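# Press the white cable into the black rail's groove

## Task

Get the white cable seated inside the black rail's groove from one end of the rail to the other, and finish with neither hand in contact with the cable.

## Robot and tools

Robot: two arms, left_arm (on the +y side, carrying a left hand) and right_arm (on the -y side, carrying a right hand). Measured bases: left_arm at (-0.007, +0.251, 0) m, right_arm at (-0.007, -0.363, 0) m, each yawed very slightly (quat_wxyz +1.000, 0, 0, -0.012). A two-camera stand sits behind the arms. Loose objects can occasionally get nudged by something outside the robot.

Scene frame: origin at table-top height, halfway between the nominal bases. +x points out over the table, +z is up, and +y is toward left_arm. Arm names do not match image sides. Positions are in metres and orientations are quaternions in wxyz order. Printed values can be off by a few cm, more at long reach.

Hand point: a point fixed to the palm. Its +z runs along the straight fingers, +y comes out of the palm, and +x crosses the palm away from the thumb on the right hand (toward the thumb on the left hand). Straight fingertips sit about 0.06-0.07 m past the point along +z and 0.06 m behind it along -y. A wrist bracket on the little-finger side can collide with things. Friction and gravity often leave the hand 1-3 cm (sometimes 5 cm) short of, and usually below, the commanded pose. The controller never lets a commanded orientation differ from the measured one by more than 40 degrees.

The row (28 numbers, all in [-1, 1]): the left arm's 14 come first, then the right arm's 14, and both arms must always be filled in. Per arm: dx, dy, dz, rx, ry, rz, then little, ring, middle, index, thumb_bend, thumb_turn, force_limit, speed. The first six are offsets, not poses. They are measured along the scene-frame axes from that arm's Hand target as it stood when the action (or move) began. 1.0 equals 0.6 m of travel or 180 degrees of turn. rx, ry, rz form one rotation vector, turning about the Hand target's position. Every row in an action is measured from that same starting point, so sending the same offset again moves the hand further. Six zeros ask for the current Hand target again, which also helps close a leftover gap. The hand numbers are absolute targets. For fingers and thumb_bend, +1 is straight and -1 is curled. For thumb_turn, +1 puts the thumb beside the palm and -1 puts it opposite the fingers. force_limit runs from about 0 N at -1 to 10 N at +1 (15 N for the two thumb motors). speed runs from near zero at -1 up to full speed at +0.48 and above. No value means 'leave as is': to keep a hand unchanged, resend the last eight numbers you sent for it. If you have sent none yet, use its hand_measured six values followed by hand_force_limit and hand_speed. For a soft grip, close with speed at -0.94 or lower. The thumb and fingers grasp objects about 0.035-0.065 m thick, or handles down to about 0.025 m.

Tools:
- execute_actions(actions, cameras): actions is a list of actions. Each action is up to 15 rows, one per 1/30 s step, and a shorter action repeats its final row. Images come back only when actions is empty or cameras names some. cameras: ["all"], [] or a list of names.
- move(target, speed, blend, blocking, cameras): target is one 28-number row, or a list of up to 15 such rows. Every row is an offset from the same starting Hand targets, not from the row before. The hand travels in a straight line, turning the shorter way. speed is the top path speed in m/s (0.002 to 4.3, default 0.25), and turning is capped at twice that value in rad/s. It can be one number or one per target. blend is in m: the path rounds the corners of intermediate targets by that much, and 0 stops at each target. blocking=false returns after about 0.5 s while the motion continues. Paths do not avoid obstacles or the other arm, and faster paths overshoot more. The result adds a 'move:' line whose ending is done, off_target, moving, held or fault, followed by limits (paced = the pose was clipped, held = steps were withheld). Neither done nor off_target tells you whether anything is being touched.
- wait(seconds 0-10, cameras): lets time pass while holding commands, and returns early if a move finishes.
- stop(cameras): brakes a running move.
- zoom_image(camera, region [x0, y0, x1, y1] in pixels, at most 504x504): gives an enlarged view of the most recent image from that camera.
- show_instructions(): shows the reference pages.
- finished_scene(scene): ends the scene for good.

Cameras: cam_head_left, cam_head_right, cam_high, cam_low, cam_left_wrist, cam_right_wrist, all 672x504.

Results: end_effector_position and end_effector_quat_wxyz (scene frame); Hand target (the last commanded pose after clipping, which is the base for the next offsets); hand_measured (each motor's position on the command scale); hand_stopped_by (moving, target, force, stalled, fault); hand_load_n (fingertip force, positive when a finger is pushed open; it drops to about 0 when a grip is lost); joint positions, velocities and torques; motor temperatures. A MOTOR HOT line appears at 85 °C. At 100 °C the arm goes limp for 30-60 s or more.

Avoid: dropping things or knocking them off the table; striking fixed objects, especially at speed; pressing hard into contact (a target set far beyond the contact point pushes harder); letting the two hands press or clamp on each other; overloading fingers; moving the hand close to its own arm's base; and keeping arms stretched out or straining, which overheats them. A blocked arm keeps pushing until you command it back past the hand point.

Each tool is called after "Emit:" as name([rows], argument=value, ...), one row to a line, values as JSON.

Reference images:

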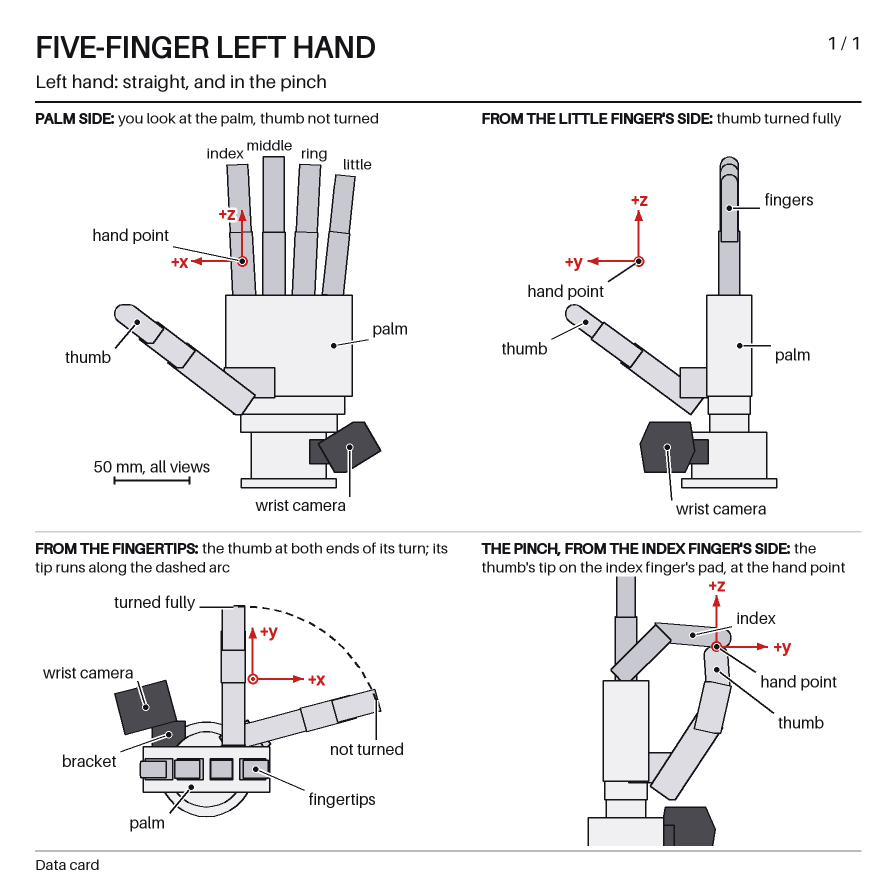

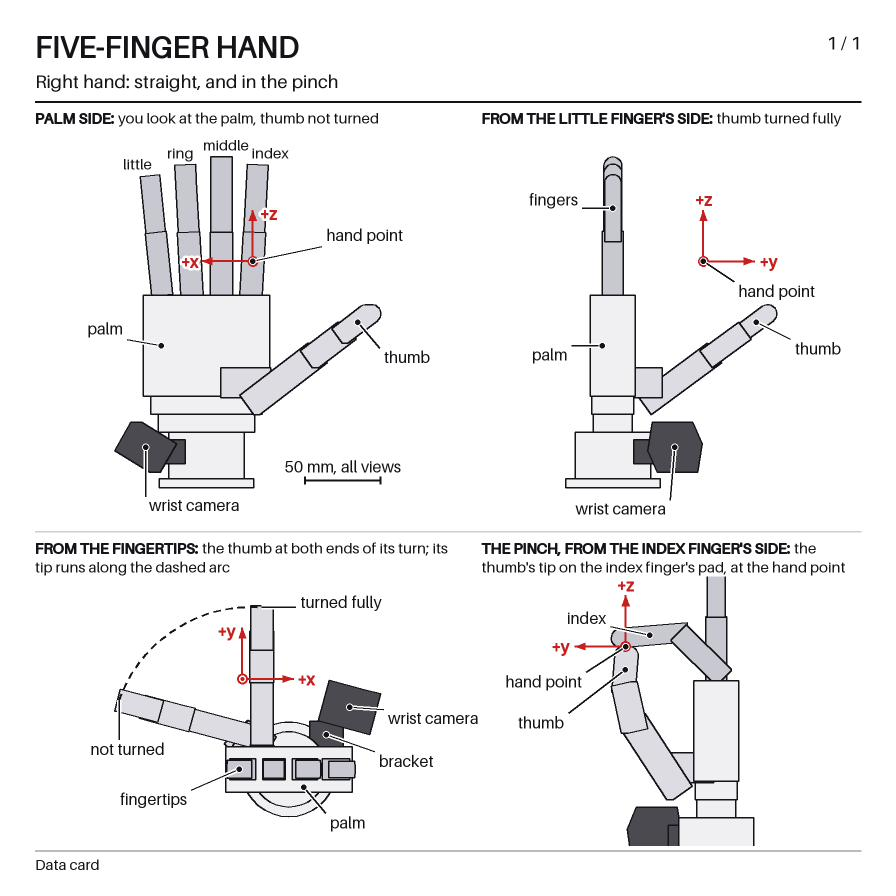

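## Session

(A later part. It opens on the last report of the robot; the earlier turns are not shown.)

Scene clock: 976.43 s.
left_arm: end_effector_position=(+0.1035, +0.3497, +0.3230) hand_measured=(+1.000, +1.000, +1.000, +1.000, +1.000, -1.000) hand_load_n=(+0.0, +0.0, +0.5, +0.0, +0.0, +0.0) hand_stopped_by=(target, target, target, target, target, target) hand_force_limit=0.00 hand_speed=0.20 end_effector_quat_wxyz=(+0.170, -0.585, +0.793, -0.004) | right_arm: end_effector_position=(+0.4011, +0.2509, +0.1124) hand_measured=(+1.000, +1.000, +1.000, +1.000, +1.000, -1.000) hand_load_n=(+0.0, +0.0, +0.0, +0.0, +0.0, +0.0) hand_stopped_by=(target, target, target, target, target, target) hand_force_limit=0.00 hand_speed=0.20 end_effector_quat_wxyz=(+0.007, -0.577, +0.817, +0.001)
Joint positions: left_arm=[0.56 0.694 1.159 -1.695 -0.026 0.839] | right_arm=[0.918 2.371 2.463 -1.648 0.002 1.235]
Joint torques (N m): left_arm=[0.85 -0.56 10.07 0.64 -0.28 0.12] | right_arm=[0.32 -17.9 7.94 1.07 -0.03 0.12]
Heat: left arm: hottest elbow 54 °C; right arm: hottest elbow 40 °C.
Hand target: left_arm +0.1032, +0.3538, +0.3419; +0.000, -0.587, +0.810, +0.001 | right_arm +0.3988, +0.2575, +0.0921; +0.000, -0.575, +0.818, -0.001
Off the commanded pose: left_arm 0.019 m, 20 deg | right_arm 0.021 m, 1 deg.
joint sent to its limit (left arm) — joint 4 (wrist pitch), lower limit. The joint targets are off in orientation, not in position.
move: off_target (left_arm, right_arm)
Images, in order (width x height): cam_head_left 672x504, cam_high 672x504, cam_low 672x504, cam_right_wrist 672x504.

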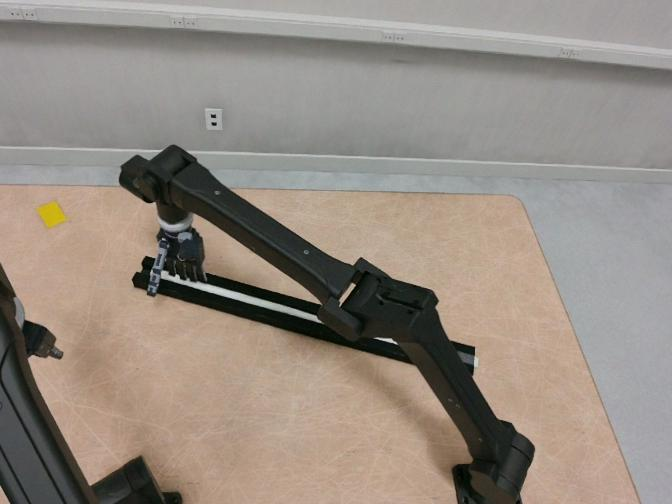

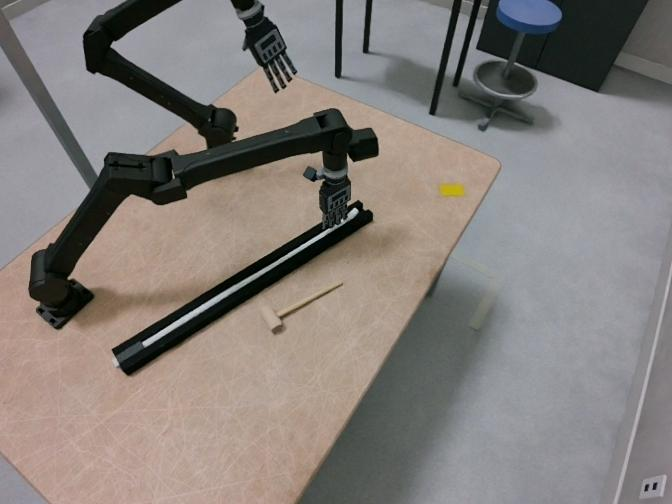

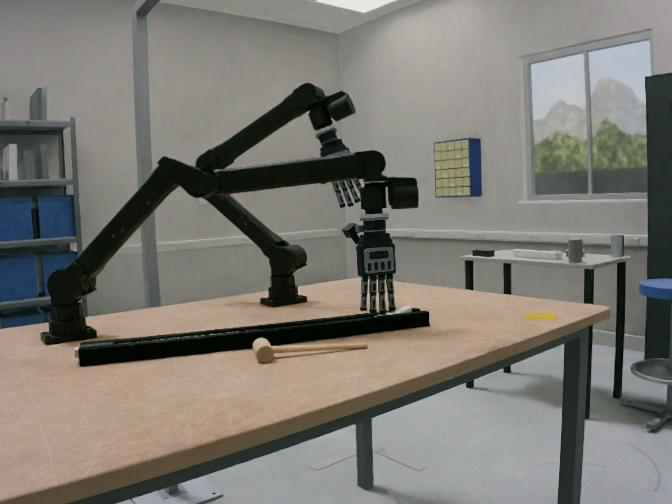

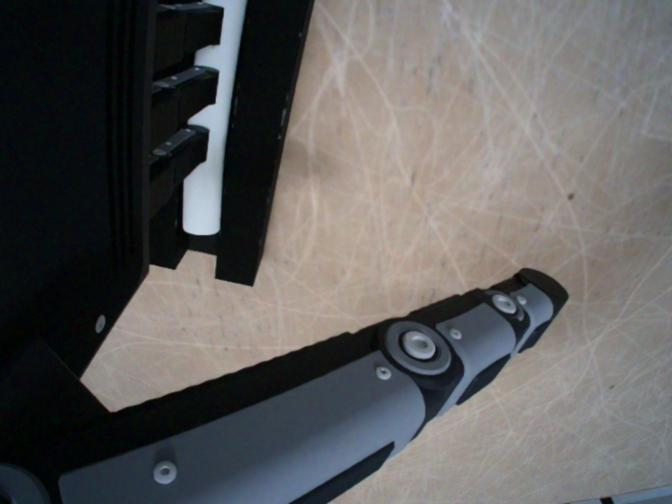

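Emit:
move([
  [0,0,0,0,0,0,1,1,1,1,1,-1,0,0.2,0,0,-0.025,0,0,0,1,1,1,1,1,-1,0,0.2],
  [0,0,0,0,0,0,1,1,1,1,1,-1,0,0.2,0,0,0.055,0,0,0,1,1,1,1,1,-1,0,0.2],
  [0,0,0,0,0,0,1,1,1,1,1,-1,0,0.2,0.018,0.055,0.055,0,0,0,1,1,1,1,1,-1,0,0.2],
  [0,0,0,0,0,0,1,1,1,1,1,-1,0,0.2,0.018,0.055,-0.025,0,0,0,1,1,1,1,1,-1,0,0.2],
], speed=[0.08,0.12,0.1,0.08], cameras=["cam_head_left","cam_high","cam_low","cam_right_wrist"])

Emit:
zoom_image(camera="cam_high", region=[240, 160, 400, 280])

Emit:
zoom_image(camera="cam_low", region=[270, 250, 450, 370])

Scene clock: 991.20 s.
left_arm: end_effector_position=(+0.1035, +0.3497, +0.3230) hand_measured=(+1.000, +1.000, +1.000, +1.000, +1.000, -1.000) hand_load_n=(+0.0, +0.0, +0.0, +0.0, +0.0, +0.0) hand_stopped_by=(target, target, target, target, target, target) hand_force_limit=0.00 hand_speed=0.20 end_effector_quat_wxyz=(+0.170, -0.585, +0.793, -0.004) | right_arm: end_effector_position=(+0.4121, +0.2833, +0.1082) hand_measured=(+1.000, +1.000, +1.000, +1.000, +1.000, -1.000) hand_load_n=(+0.0, +0.0, +0.0, +0.0, -0.5, +0.0) hand_stopped_by=(target, target, target, target, target, target) hand_force_limit=0.00 hand_speed=0.20 end_effector_quat_wxyz=(+0.028, -0.572, +0.820, +0.010)
Joint positions: left_arm=[0.56 0.694 1.159 -1.695 -0.026 0.839] | right_arm=[0.932 2.499 2.69 -1.702 -0.002 1.262]
Joint torques (N m): left_arm=[0.91 -0.56 10.06 0.61 -0.28 0.12] | right_arm=[0.26 -16.62 10.62 0.36 0.05 0.08]
Heat: left arm: hottest elbow 54 °C; right arm: hottest elbow 40 °C.
Hand target: left_arm +0.1032, +0.3538, +0.3419; +0.000, -0.587, +0.810, +0.001 | right_arm +0.4095, +0.2905, +0.0772; +0.000, -0.575, +0.818, -0.001
Off the commanded pose: left_arm 0.019 m, 20 deg | right_arm 0.032 m, 3 deg.
joint sent to its limit (left arm) — joint 4 (wrist pitch), lower limit. The joint targets are off in orientation, not in position.
joint sent to its limit (right arm) — joint 4 (wrist pitch), lower limit. The joint targets still meet the commanded pose.
move: off_target (left_arm, right_arm)
Images, in order (width x height): cam_head_left 672x504, cam_high 672x504, cam_low 672x504, cam_right_wrist 672x504.

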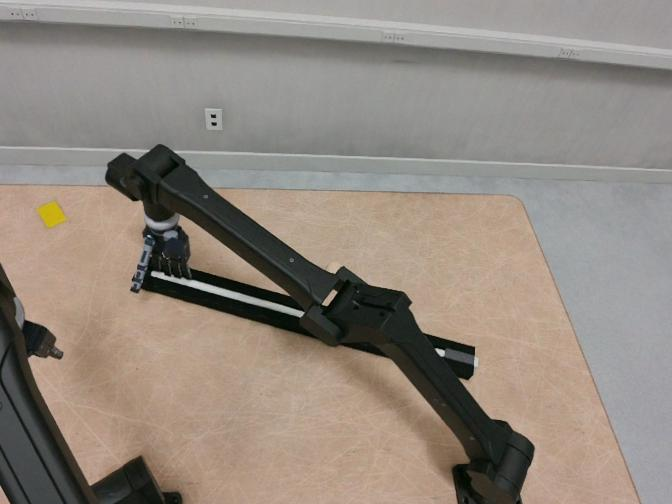

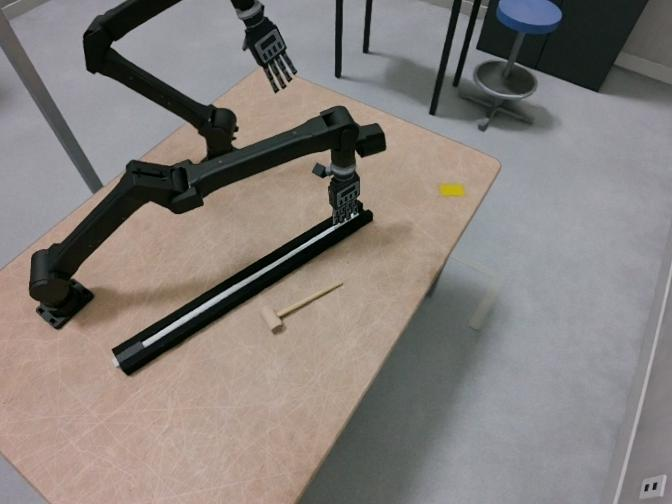

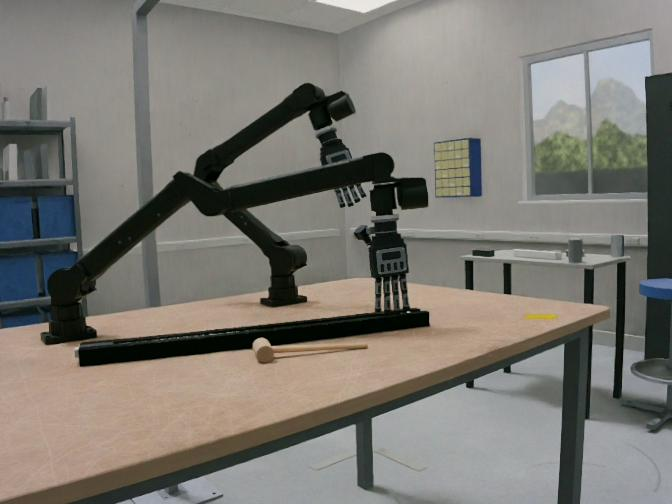

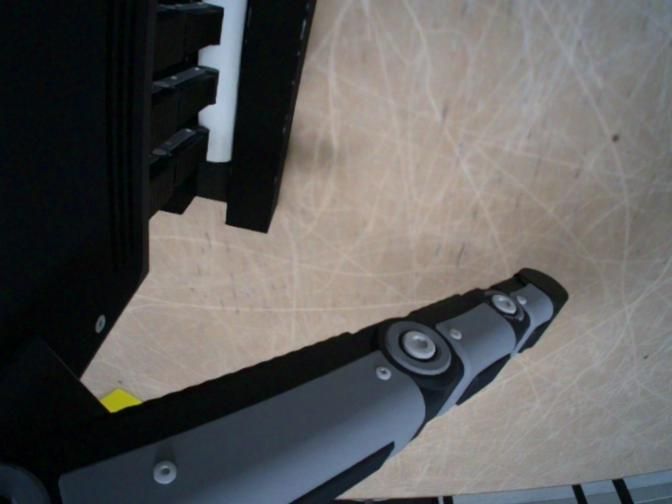

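Scaled by 3.150 from the camera's 672x504 image, which has a finer 960x720 frame.

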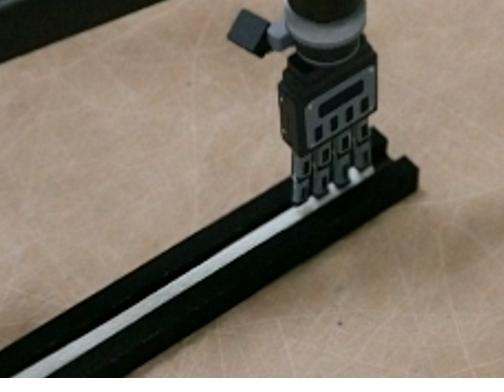

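Scaled by 2.800 from the camera's 672x504 image, which has a finer 960x720 frame.

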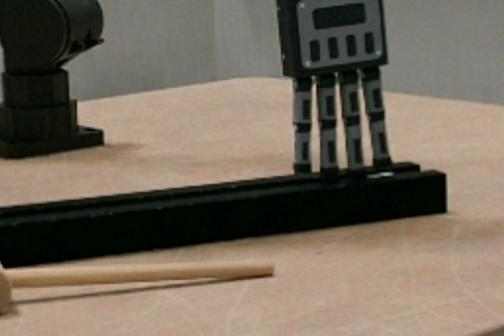

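Emit:
move([
  [0,0,0,0,0,0,1,1,1,1,1,-1,0,0.2,0.003,0.008,-0.015,0,0,0,1,1,1,1,1,-1,0,0.2],
  [0,0,0,0,0,0,1,1,1,1,1,-1,0,0.2,0.003,0.008,0.1,0,0,0,1,1,1,1,1,-1,0,0.2],
  [0,0,0,0,0,0,1,1,1,1,1,-1,0,0.2,-0.2,-0.2,0.25,0,0,0,1,1,1,1,1,-1,0,0.2],
], speed=[0.06,0.12,0.25], cameras=["cam_head_left","cam_high","cam_low","cam_right_wrist"])

Emit:
zoom_image(camera="cam_high", region=[100, 160, 400, 390])

Emit:
zoom_image(camera="cam_low", region=[270, 280, 450, 370])

Emit:
zoom_image(camera="cam_head_left", region=[110, 240, 310, 360])

Emit:
zoom_image(camera="cam_high", region=[280, 180, 400, 280])

Scene clock: 1009.37 s.
left_arm: end_effector_position=(+0.1035, +0.3497, +0.3230) hand_measured=(+1.000, +1.000, +1.000, +1.000, +1.000, -1.000) hand_load_n=(-0.5, -0.5, +0.0, +0.0, +0.0, +0.0) hand_stopped_by=(target, target, target, target, target, target) hand_force_limit=0.00 hand_speed=0.20 end_effector_quat_wxyz=(+0.170, -0.585, +0.793, -0.004) | right_arm: end_effector_position=(+0.2916, +0.1655, +0.2229) hand_measured=(+1.000, +1.000, +1.000, +1.000, +1.000, -1.000) hand_load_n=(+0.0, +0.0, +0.0, +0.0, +0.0, +0.0) hand_stopped_by=(target, target, target, target, target, target) hand_force_limit=0.00 hand_speed=0.20 end_effector_quat_wxyz=(-0.010, -0.577, +0.816, -0.002)
Joint positions: left_arm=[0.56 0.694 1.159 -1.695 -0.026 0.839] | right_arm=[0.97 1.92 1.994 -1.664 -0.002 1.286]
Joint torques (N m): left_arm=[0.91 -0.56 10.07 0.61 -0.28 0.13] | right_arm=[0.26 -15.56 7.92 0.95 0.09 0.14]
Heat: left arm: hottest elbow 54 °C; right arm: hottest elbow 41 °C.
Hand target: left_arm +0.1032, +0.3538, +0.3419; +0.000, -0.587, +0.810, +0.001 | right_arm +0.2896, +0.1706, +0.2271; +0.000, -0.575, +0.818, -0.001
Off the commanded pose: left_arm 0.019 m, 20 deg | right_arm 0.007 m, 1 deg.
joint sent to its limit (left arm) — joint 4 (wrist pitch), lower limit. The joint targets are off in orientation, not in position.
move: off_target (left_arm)
Images, in order (width x height): cam_head_left 672x504, cam_high 672x504, cam_low 672x504, cam_right_wrist 672x504.

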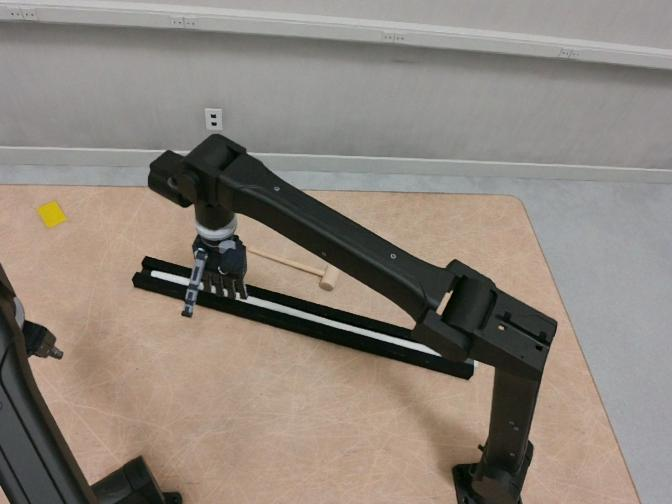

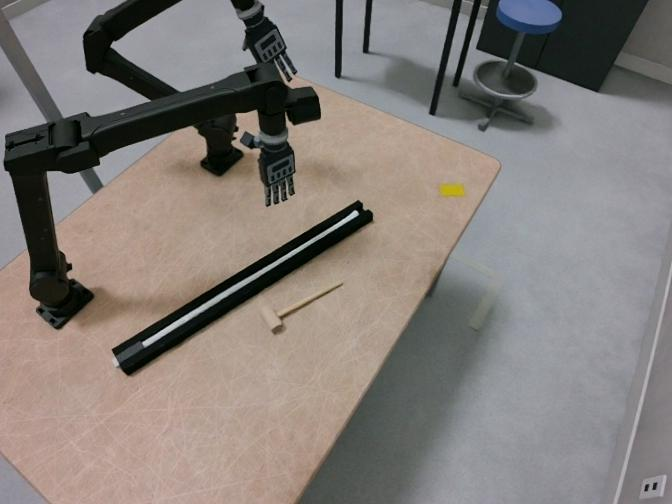

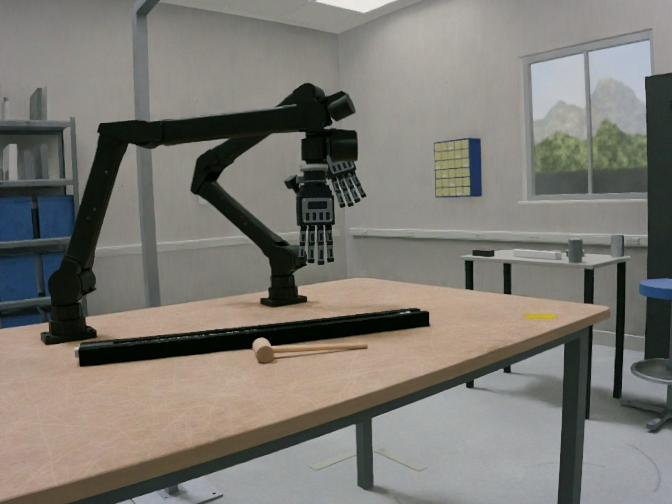

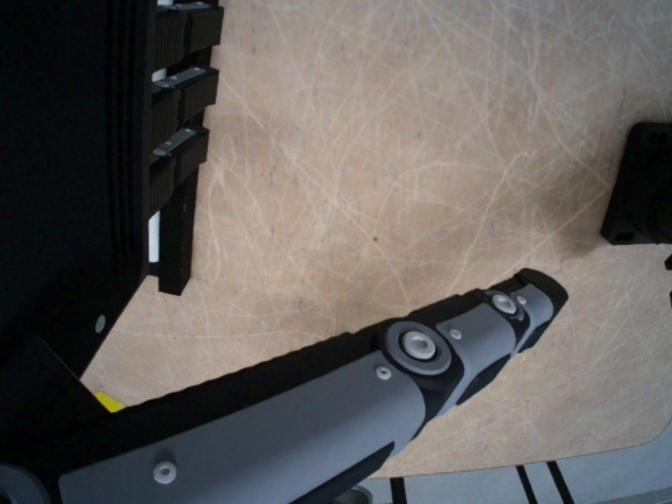

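Scaled by 1.680 from the camera's 672x504 image, which has a finer 960x720 frame.

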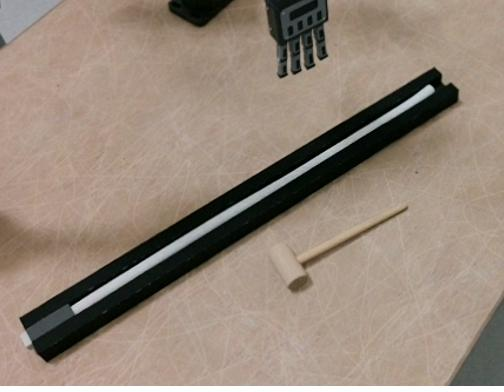

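Scaled by 2.800 from the camera's 672x504 image, which has a finer 960x720 frame.

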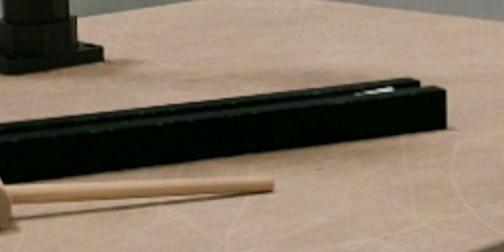

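Scaled by 2.520 from the camera's 672x504 image, which has a finer 960x720 frame.

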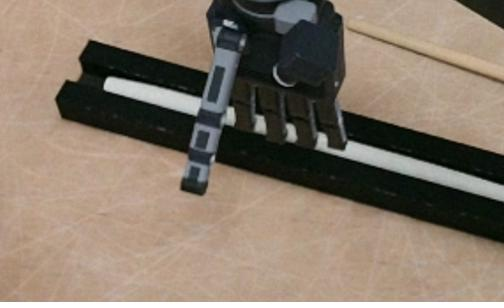

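Scaled by 4.200 from the camera's 672x504 image, which has a finer 960x720 frame.

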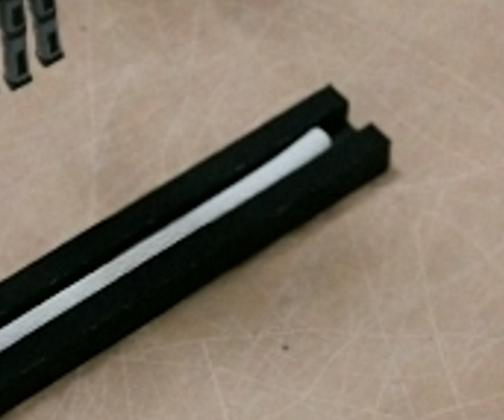

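Emit:
zoom_image(camera="cam_high", region=[180, 220, 300, 320])

Emit:
zoom_image(camera="cam_low", region=[180, 300, 330, 370])

Emit:
zoom_image(camera="cam_low", region=[340, 290, 440, 350])

Scaled by 4.200 from the camera's 672x504 image, which has a finer 960x720 frame.

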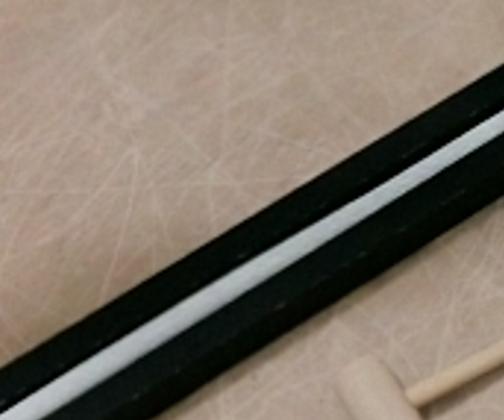

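Scaled by 3.360 from the camera's 672x504 image, which has a finer 960x720 frame.

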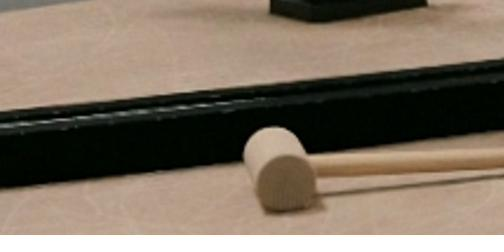

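Scaled by 5.040 from the camera's 672x504 image, which has a finer 960x720 frame.

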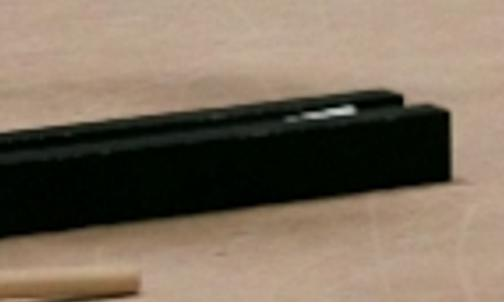

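Emit:
move([
  [0.05,0,0,0,0,0,1,1,1,1,1,-1,0,0.2,-0.15,-0.45,0.04,0,0,0,1,1,1,1,1,-1,0,0.2],
  [0.483,-0.172,-0.25,0,0,-0.01,1,1,1,1,1,-1,0,0.2,-0.15,-0.45,0.04,0,0,0,1,1,1,1,1,-1,0,0.2],
  [0.483,-0.172,-0.3265,0,0,-0.01,1,1,1,1,1,-1,0,0.2,-0.15,-0.45,0.04,0,0,0,1,1,1,1,1,-1,0,0.2],
], speed=[0.35,0.3,0.15], blend=[0.02,0.02,0], cameras=["cam_head_left","cam_high","cam_low","cam_left_wrist","cam_right_wrist"])

Emit:
zoom_image(camera="cam_high", region=[280, 160, 400, 260])

Emit:
zoom_image(camera="cam_low", region=[340, 270, 440, 350])

Scene clock: 1047.00 s.
left_arm: end_effector_position=(+0.3908, +0.2550, +0.1512) hand_measured=(+1.000, +1.000, +1.000, +1.000, +1.000, -1.000) hand_load_n=(+0.0, +0.0, +0.5, +0.0, +0.0, +0.0) hand_stopped_by=(target, target, target, target, target, target) hand_force_limit=0.00 hand_speed=0.20 end_effector_quat_wxyz=(+0.000, -0.573, +0.820, -0.001) | right_arm: end_effector_position=(+0.2015, -0.0945, +0.2491) hand_measured=(+1.000, +1.000, +1.000, +1.000, +1.000, -1.000) hand_load_n=(+0.0, +0.0, +0.0, +0.0, +0.0, +0.0) hand_stopped_by=(target, target, target, target, target, target) hand_force_limit=0.00 hand_speed=0.20 end_effector_quat_wxyz=(+0.003, -0.572, +0.820, -0.002)
Joint positions: left_arm=[0.053 1.579 1.344 -1.333 0.002 0.379] | right_arm=[0.737 1.212 1.235 -1.588 0.004 1.066]
Joint torques (N m): left_arm=[-0.91 -12.16 6.63 0.54 -0.28 -0.18] | right_arm=[-1.26 -5.36 7.94 0.17 -0.11 -0.13]
Motor temperatures (°C): left_arm=[27 24 55 27 27 23] | right_arm=[24 34 40 23 23 24]
Heat: left arm: hottest elbow 55 °C; right arm: hottest elbow 40 °C.
Hand target: left_arm +0.3929, +0.2507, +0.1459; +0.000, -0.574, +0.819, +0.001 | right_arm +0.1995, -0.0995, +0.2511; +0.000, -0.575, +0.818, -0.001
Off the commanded pose: left_arm 0.007 m, 0 deg | right_arm 0.006 m, 1 deg.
move: done
Images, in order (width x height): cam_head_left 672x504, cam_high 672x504, cam_low 672x504, cam_left_wrist 672x504, cam_right_wrist 672x504.

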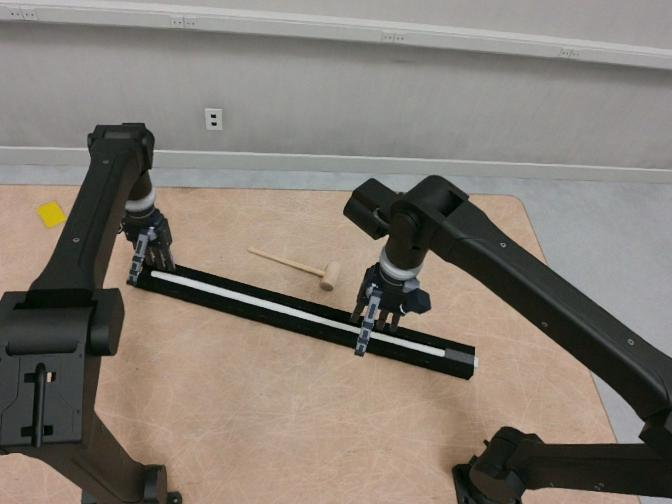

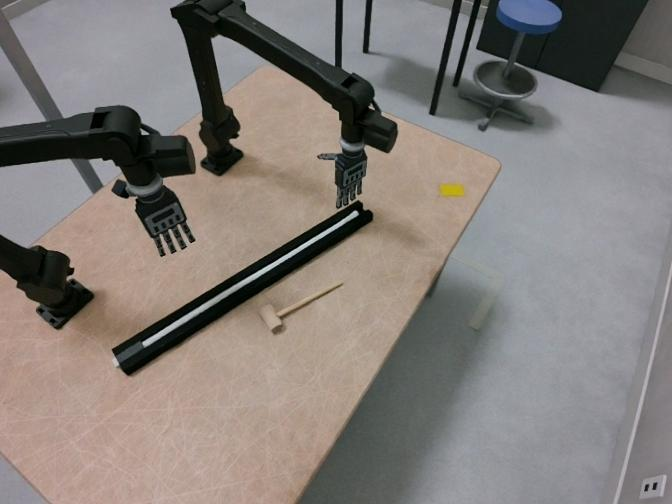

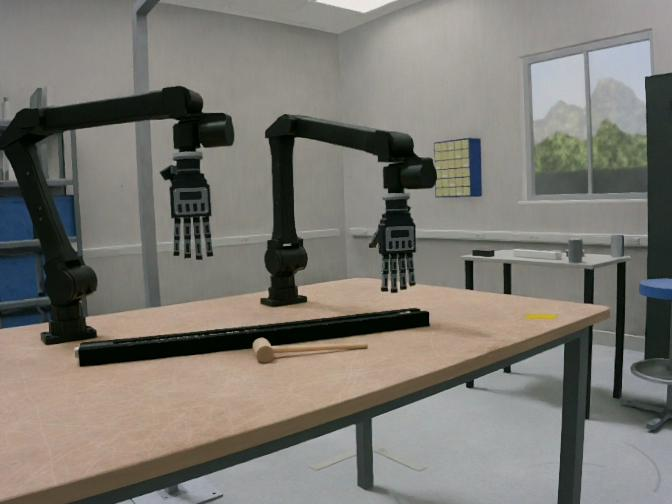

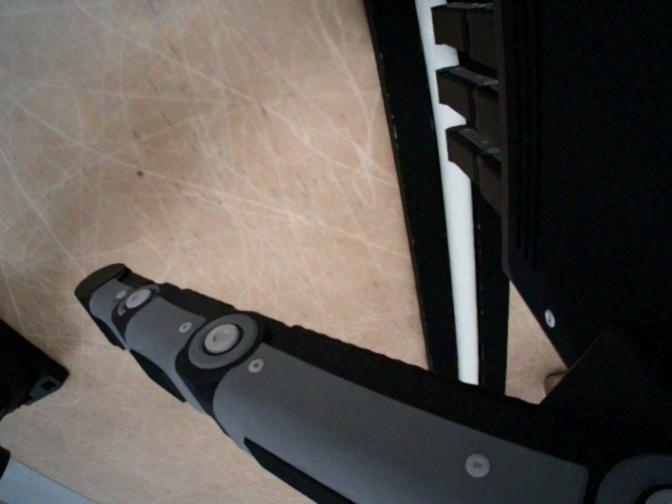

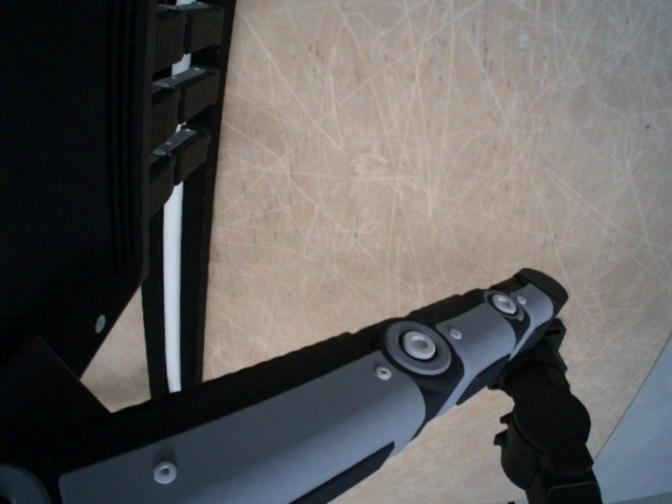

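Scaled by 4.200 from the camera's 672x504 image, which has a finer 960x720 frame.

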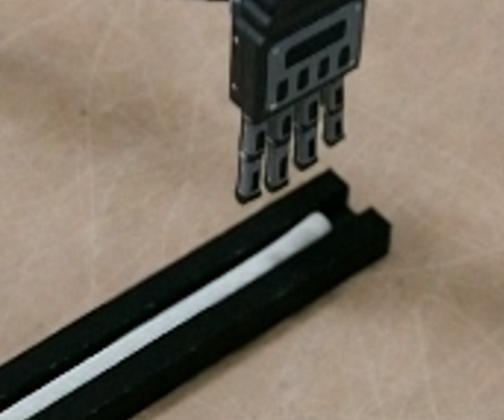

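Scaled by 5.040 from the camera's 672x504 image, which has a finer 960x720 frame.

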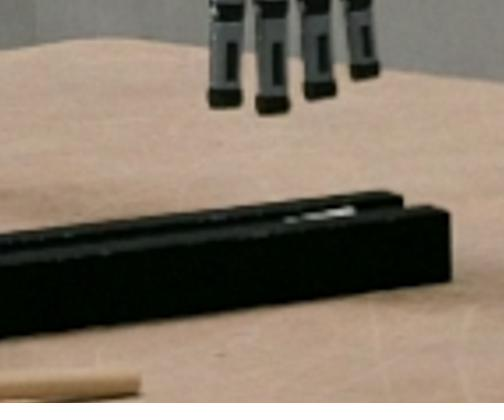

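Emit:
move([
  [0.011,-0.004,0,0,0,0,1,1,1,1,1,-1,0,0.2,0,0,0,0,0,0,1,1,1,1,1,-1,0,0.2],
  [0.011,-0.004,-0.093,0,0,0,1,1,1,1,1,-1,0,0.2,0,0,0,0,0,0,1,1,1,1,1,-1,0,0.2],
], speed=[0.1,0.08], cameras=["cam_head_left","cam_high","cam_low","cam_left_wrist"])

Emit:
zoom_image(camera="cam_high", region=[280, 160, 400, 260])

Emit:
zoom_image(camera="cam_low", region=[340, 270, 440, 350])

Scene clock: 1065.40 s.
left_arm: end_effector_position=(+0.3984, +0.2538, +0.1022) hand_measured=(+1.000, +1.000, +1.000, +1.000, +1.000, -1.000) hand_load_n=(+0.0, +0.0, -1.0, +0.0, +0.0, +0.0) hand_stopped_by=(target, target, target, target, target, target) hand_force_limit=0.00 hand_speed=0.20 end_effector_quat_wxyz=(+0.004, -0.574, +0.819, -0.003) | right_arm: end_effector_position=(+0.2015, -0.0945, +0.2491) hand_measured=(+1.000, +1.000, +1.000, +1.000, +1.000, -1.000) hand_load_n=(+0.0, +0.0, +0.0, -0.5, +0.0, +0.0) hand_stopped_by=(target, target, target, target, target, target) hand_force_limit=0.00 hand_speed=0.20 end_effector_quat_wxyz=(+0.003, -0.572, +0.820, -0.002)
Joint positions: left_arm=[0.05 1.63 1.273 -1.204 0.001 0.373] | right_arm=[0.737 1.212 1.235 -1.588 0.004 1.066]
Joint torques (N m): left_arm=[-1.03 -11.58 5.96 1.01 -0.25 -0.18] | right_arm=[-0.97 -5.36 7.95 0.14 -0.11 -0.14]
Heat: left arm: hottest elbow 52 °C; right arm: hottest elbow 40 °C.
Hand target: left_arm +0.3995, +0.2482, +0.0901; +0.000, -0.574, +0.819, +0.001 | right_arm +0.1995, -0.0995, +0.2511; +0.000, -0.575, +0.818, -0.001
Off the commanded pose: left_arm 0.013 m, 1 deg | right_arm 0.006 m, 1 deg.
move: off_target (left_arm)
Images, in order (width x height): cam_head_left 672x504, cam_high 672x504, cam_low 672x504, cam_left_wrist 672x504.

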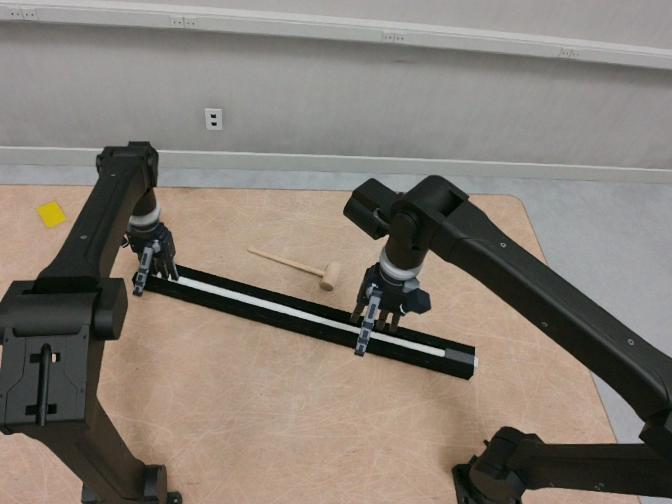

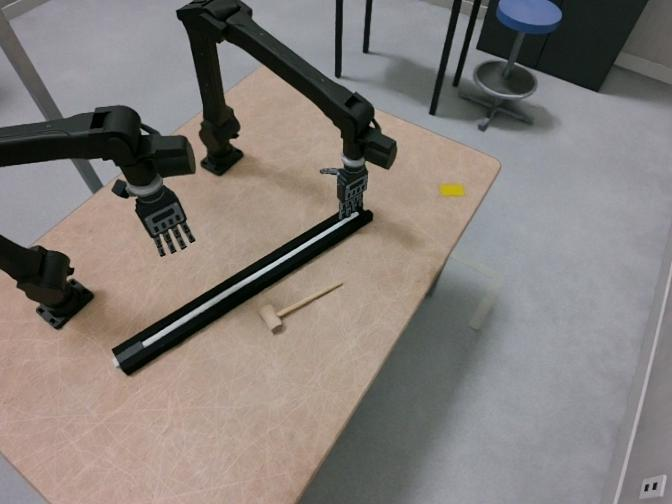

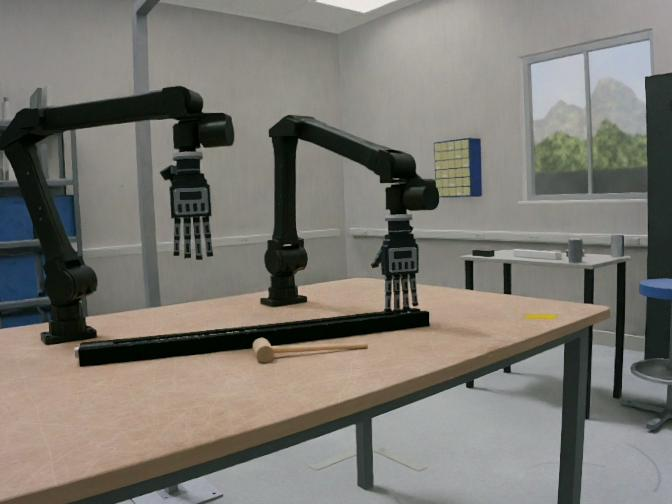

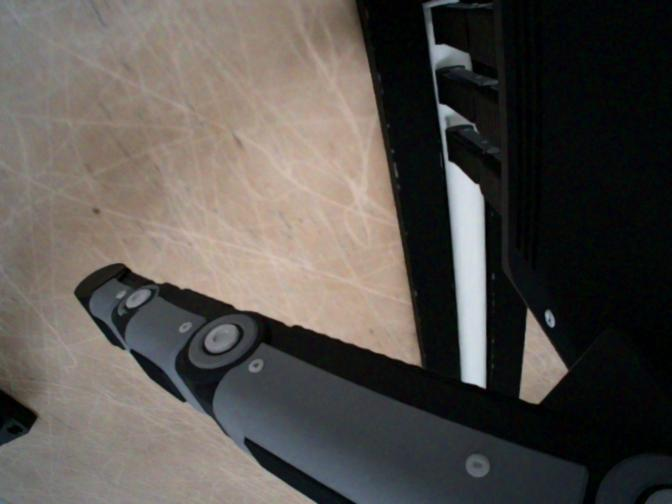

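Scaled by 4.200 from the camera's 672x504 image, which has a finer 960x720 frame.

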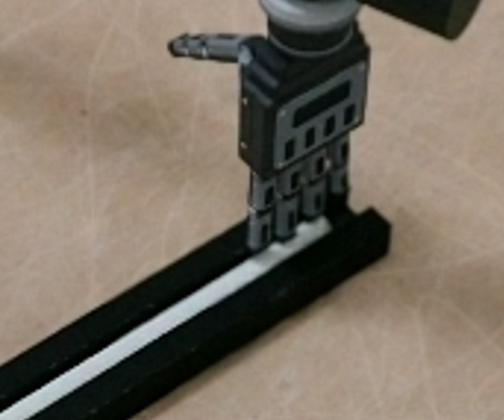

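Scaled by 5.040 from the camera's 672x504 image, which has a finer 960x720 frame.

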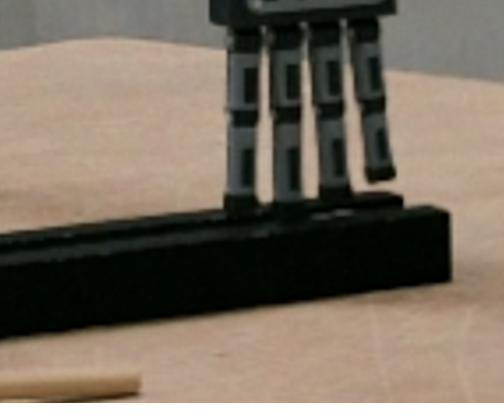

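Emit:
move([
  [0,0,-0.015,0,0,0,1,1,1,1,1,-1,0,0.2,0,0,0,0,0,0,1,1,1,1,1,-1,0,0.2],
  [0,0,0.1,0,0,0,1,1,1,1,1,-1,0,0.2,0,0,0,0,0,0,1,1,1,1,1,-1,0,0.2],
  [-0.18,0.0,0.2,0,0,0,1,1,1,1,1,-1,0,0.2,0,0,0,0,0,0,1,1,1,1,1,-1,0,0.2],
], speed=[0.06,0.12,0.25], cameras=["cam_head_left","cam_high","cam_low"])

Emit:
zoom_image(camera="cam_high", region=[100, 160, 400, 390])

Emit:
zoom_image(camera="cam_low", region=[340, 270, 440, 350])

Scene clock: 1079.83 s.
left_arm: end_effector_position=(+0.2940, +0.2513, +0.2081) hand_measured=(+1.000, +1.000, +1.000, +1.000, +1.000, -1.000) hand_load_n=(+0.0, +0.0, +0.0, +0.0, +0.0, +0.0) hand_stopped_by=(target, target, target, target, target, target) hand_force_limit=0.00 hand_speed=0.20 end_effector_quat_wxyz=(+0.001, -0.574, +0.819, -0.001) | right_arm: end_effector_position=(+0.2015, -0.0945, +0.2491) hand_measured=(+1.000, +1.000, +1.000, +1.000, +1.000, -1.000) hand_load_n=(+0.0, +0.0, +0.0, +0.0, +0.0, +0.0) hand_stopped_by=(target, target, target, target, target, target) hand_force_limit=0.00 hand_speed=0.20 end_effector_quat_wxyz=(+0.003, -0.572, +0.820, -0.002)
Joint positions: left_arm=[0.05 1.304 1.206 -1.471 0 0.372] | right_arm=[0.737 1.212 1.235 -1.588 0.004 1.066]
Joint torques (N m): left_arm=[-0.79 -9.52 6.99 -0.24 -0.22 -0.13] | right_arm=[-0.97 -5.3 7.95 0.13 -0.11 -0.13]
Heat: left arm: hottest elbow 51 °C; right arm: hottest elbow 40 °C.
Hand target: left_arm +0.2916, +0.2482, +0.2102; +0.000, -0.574, +0.819, +0.001 | right_arm +0.1995, -0.0995, +0.2511; +0.000, -0.575, +0.818, -0.001
Off the commanded pose: left_arm 0.004 m, 0 deg | right_arm 0.006 m, 1 deg.
move: done
Images, in order (width x height): cam_head_left 672x504, cam_high 672x504, cam_low 672x504.

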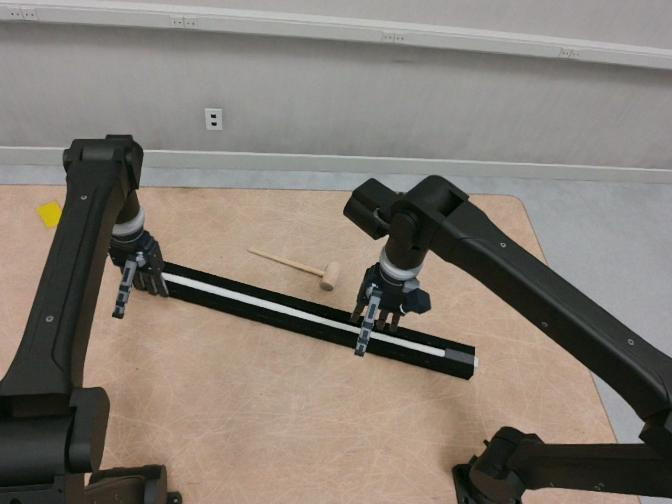

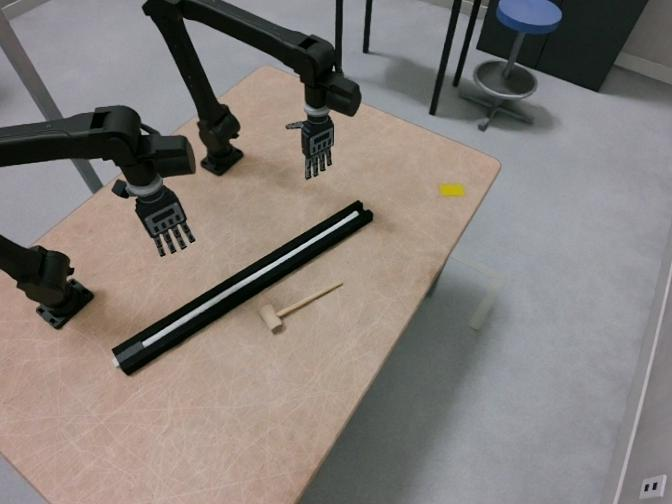

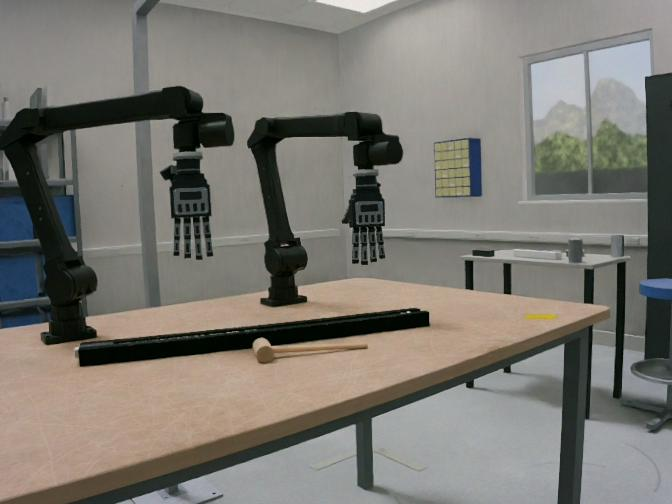

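Scaled by 1.680 from the camera's 672x504 image, which has a finer 960x720 frame.

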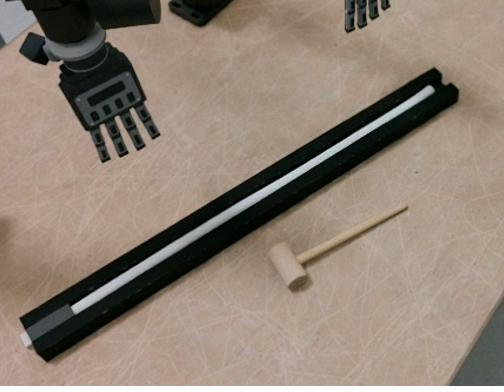

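Scaled by 5.040 from the camera's 672x504 image, which has a finer 960x720 frame.

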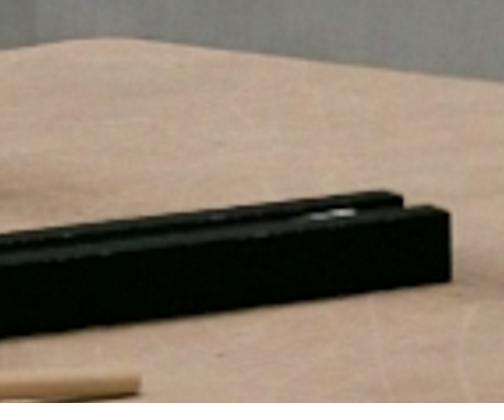

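Cable is seated along the full length, and both hands are clear.

Emit:
finished_scene(scene=3)

The scene is finished: the task was done.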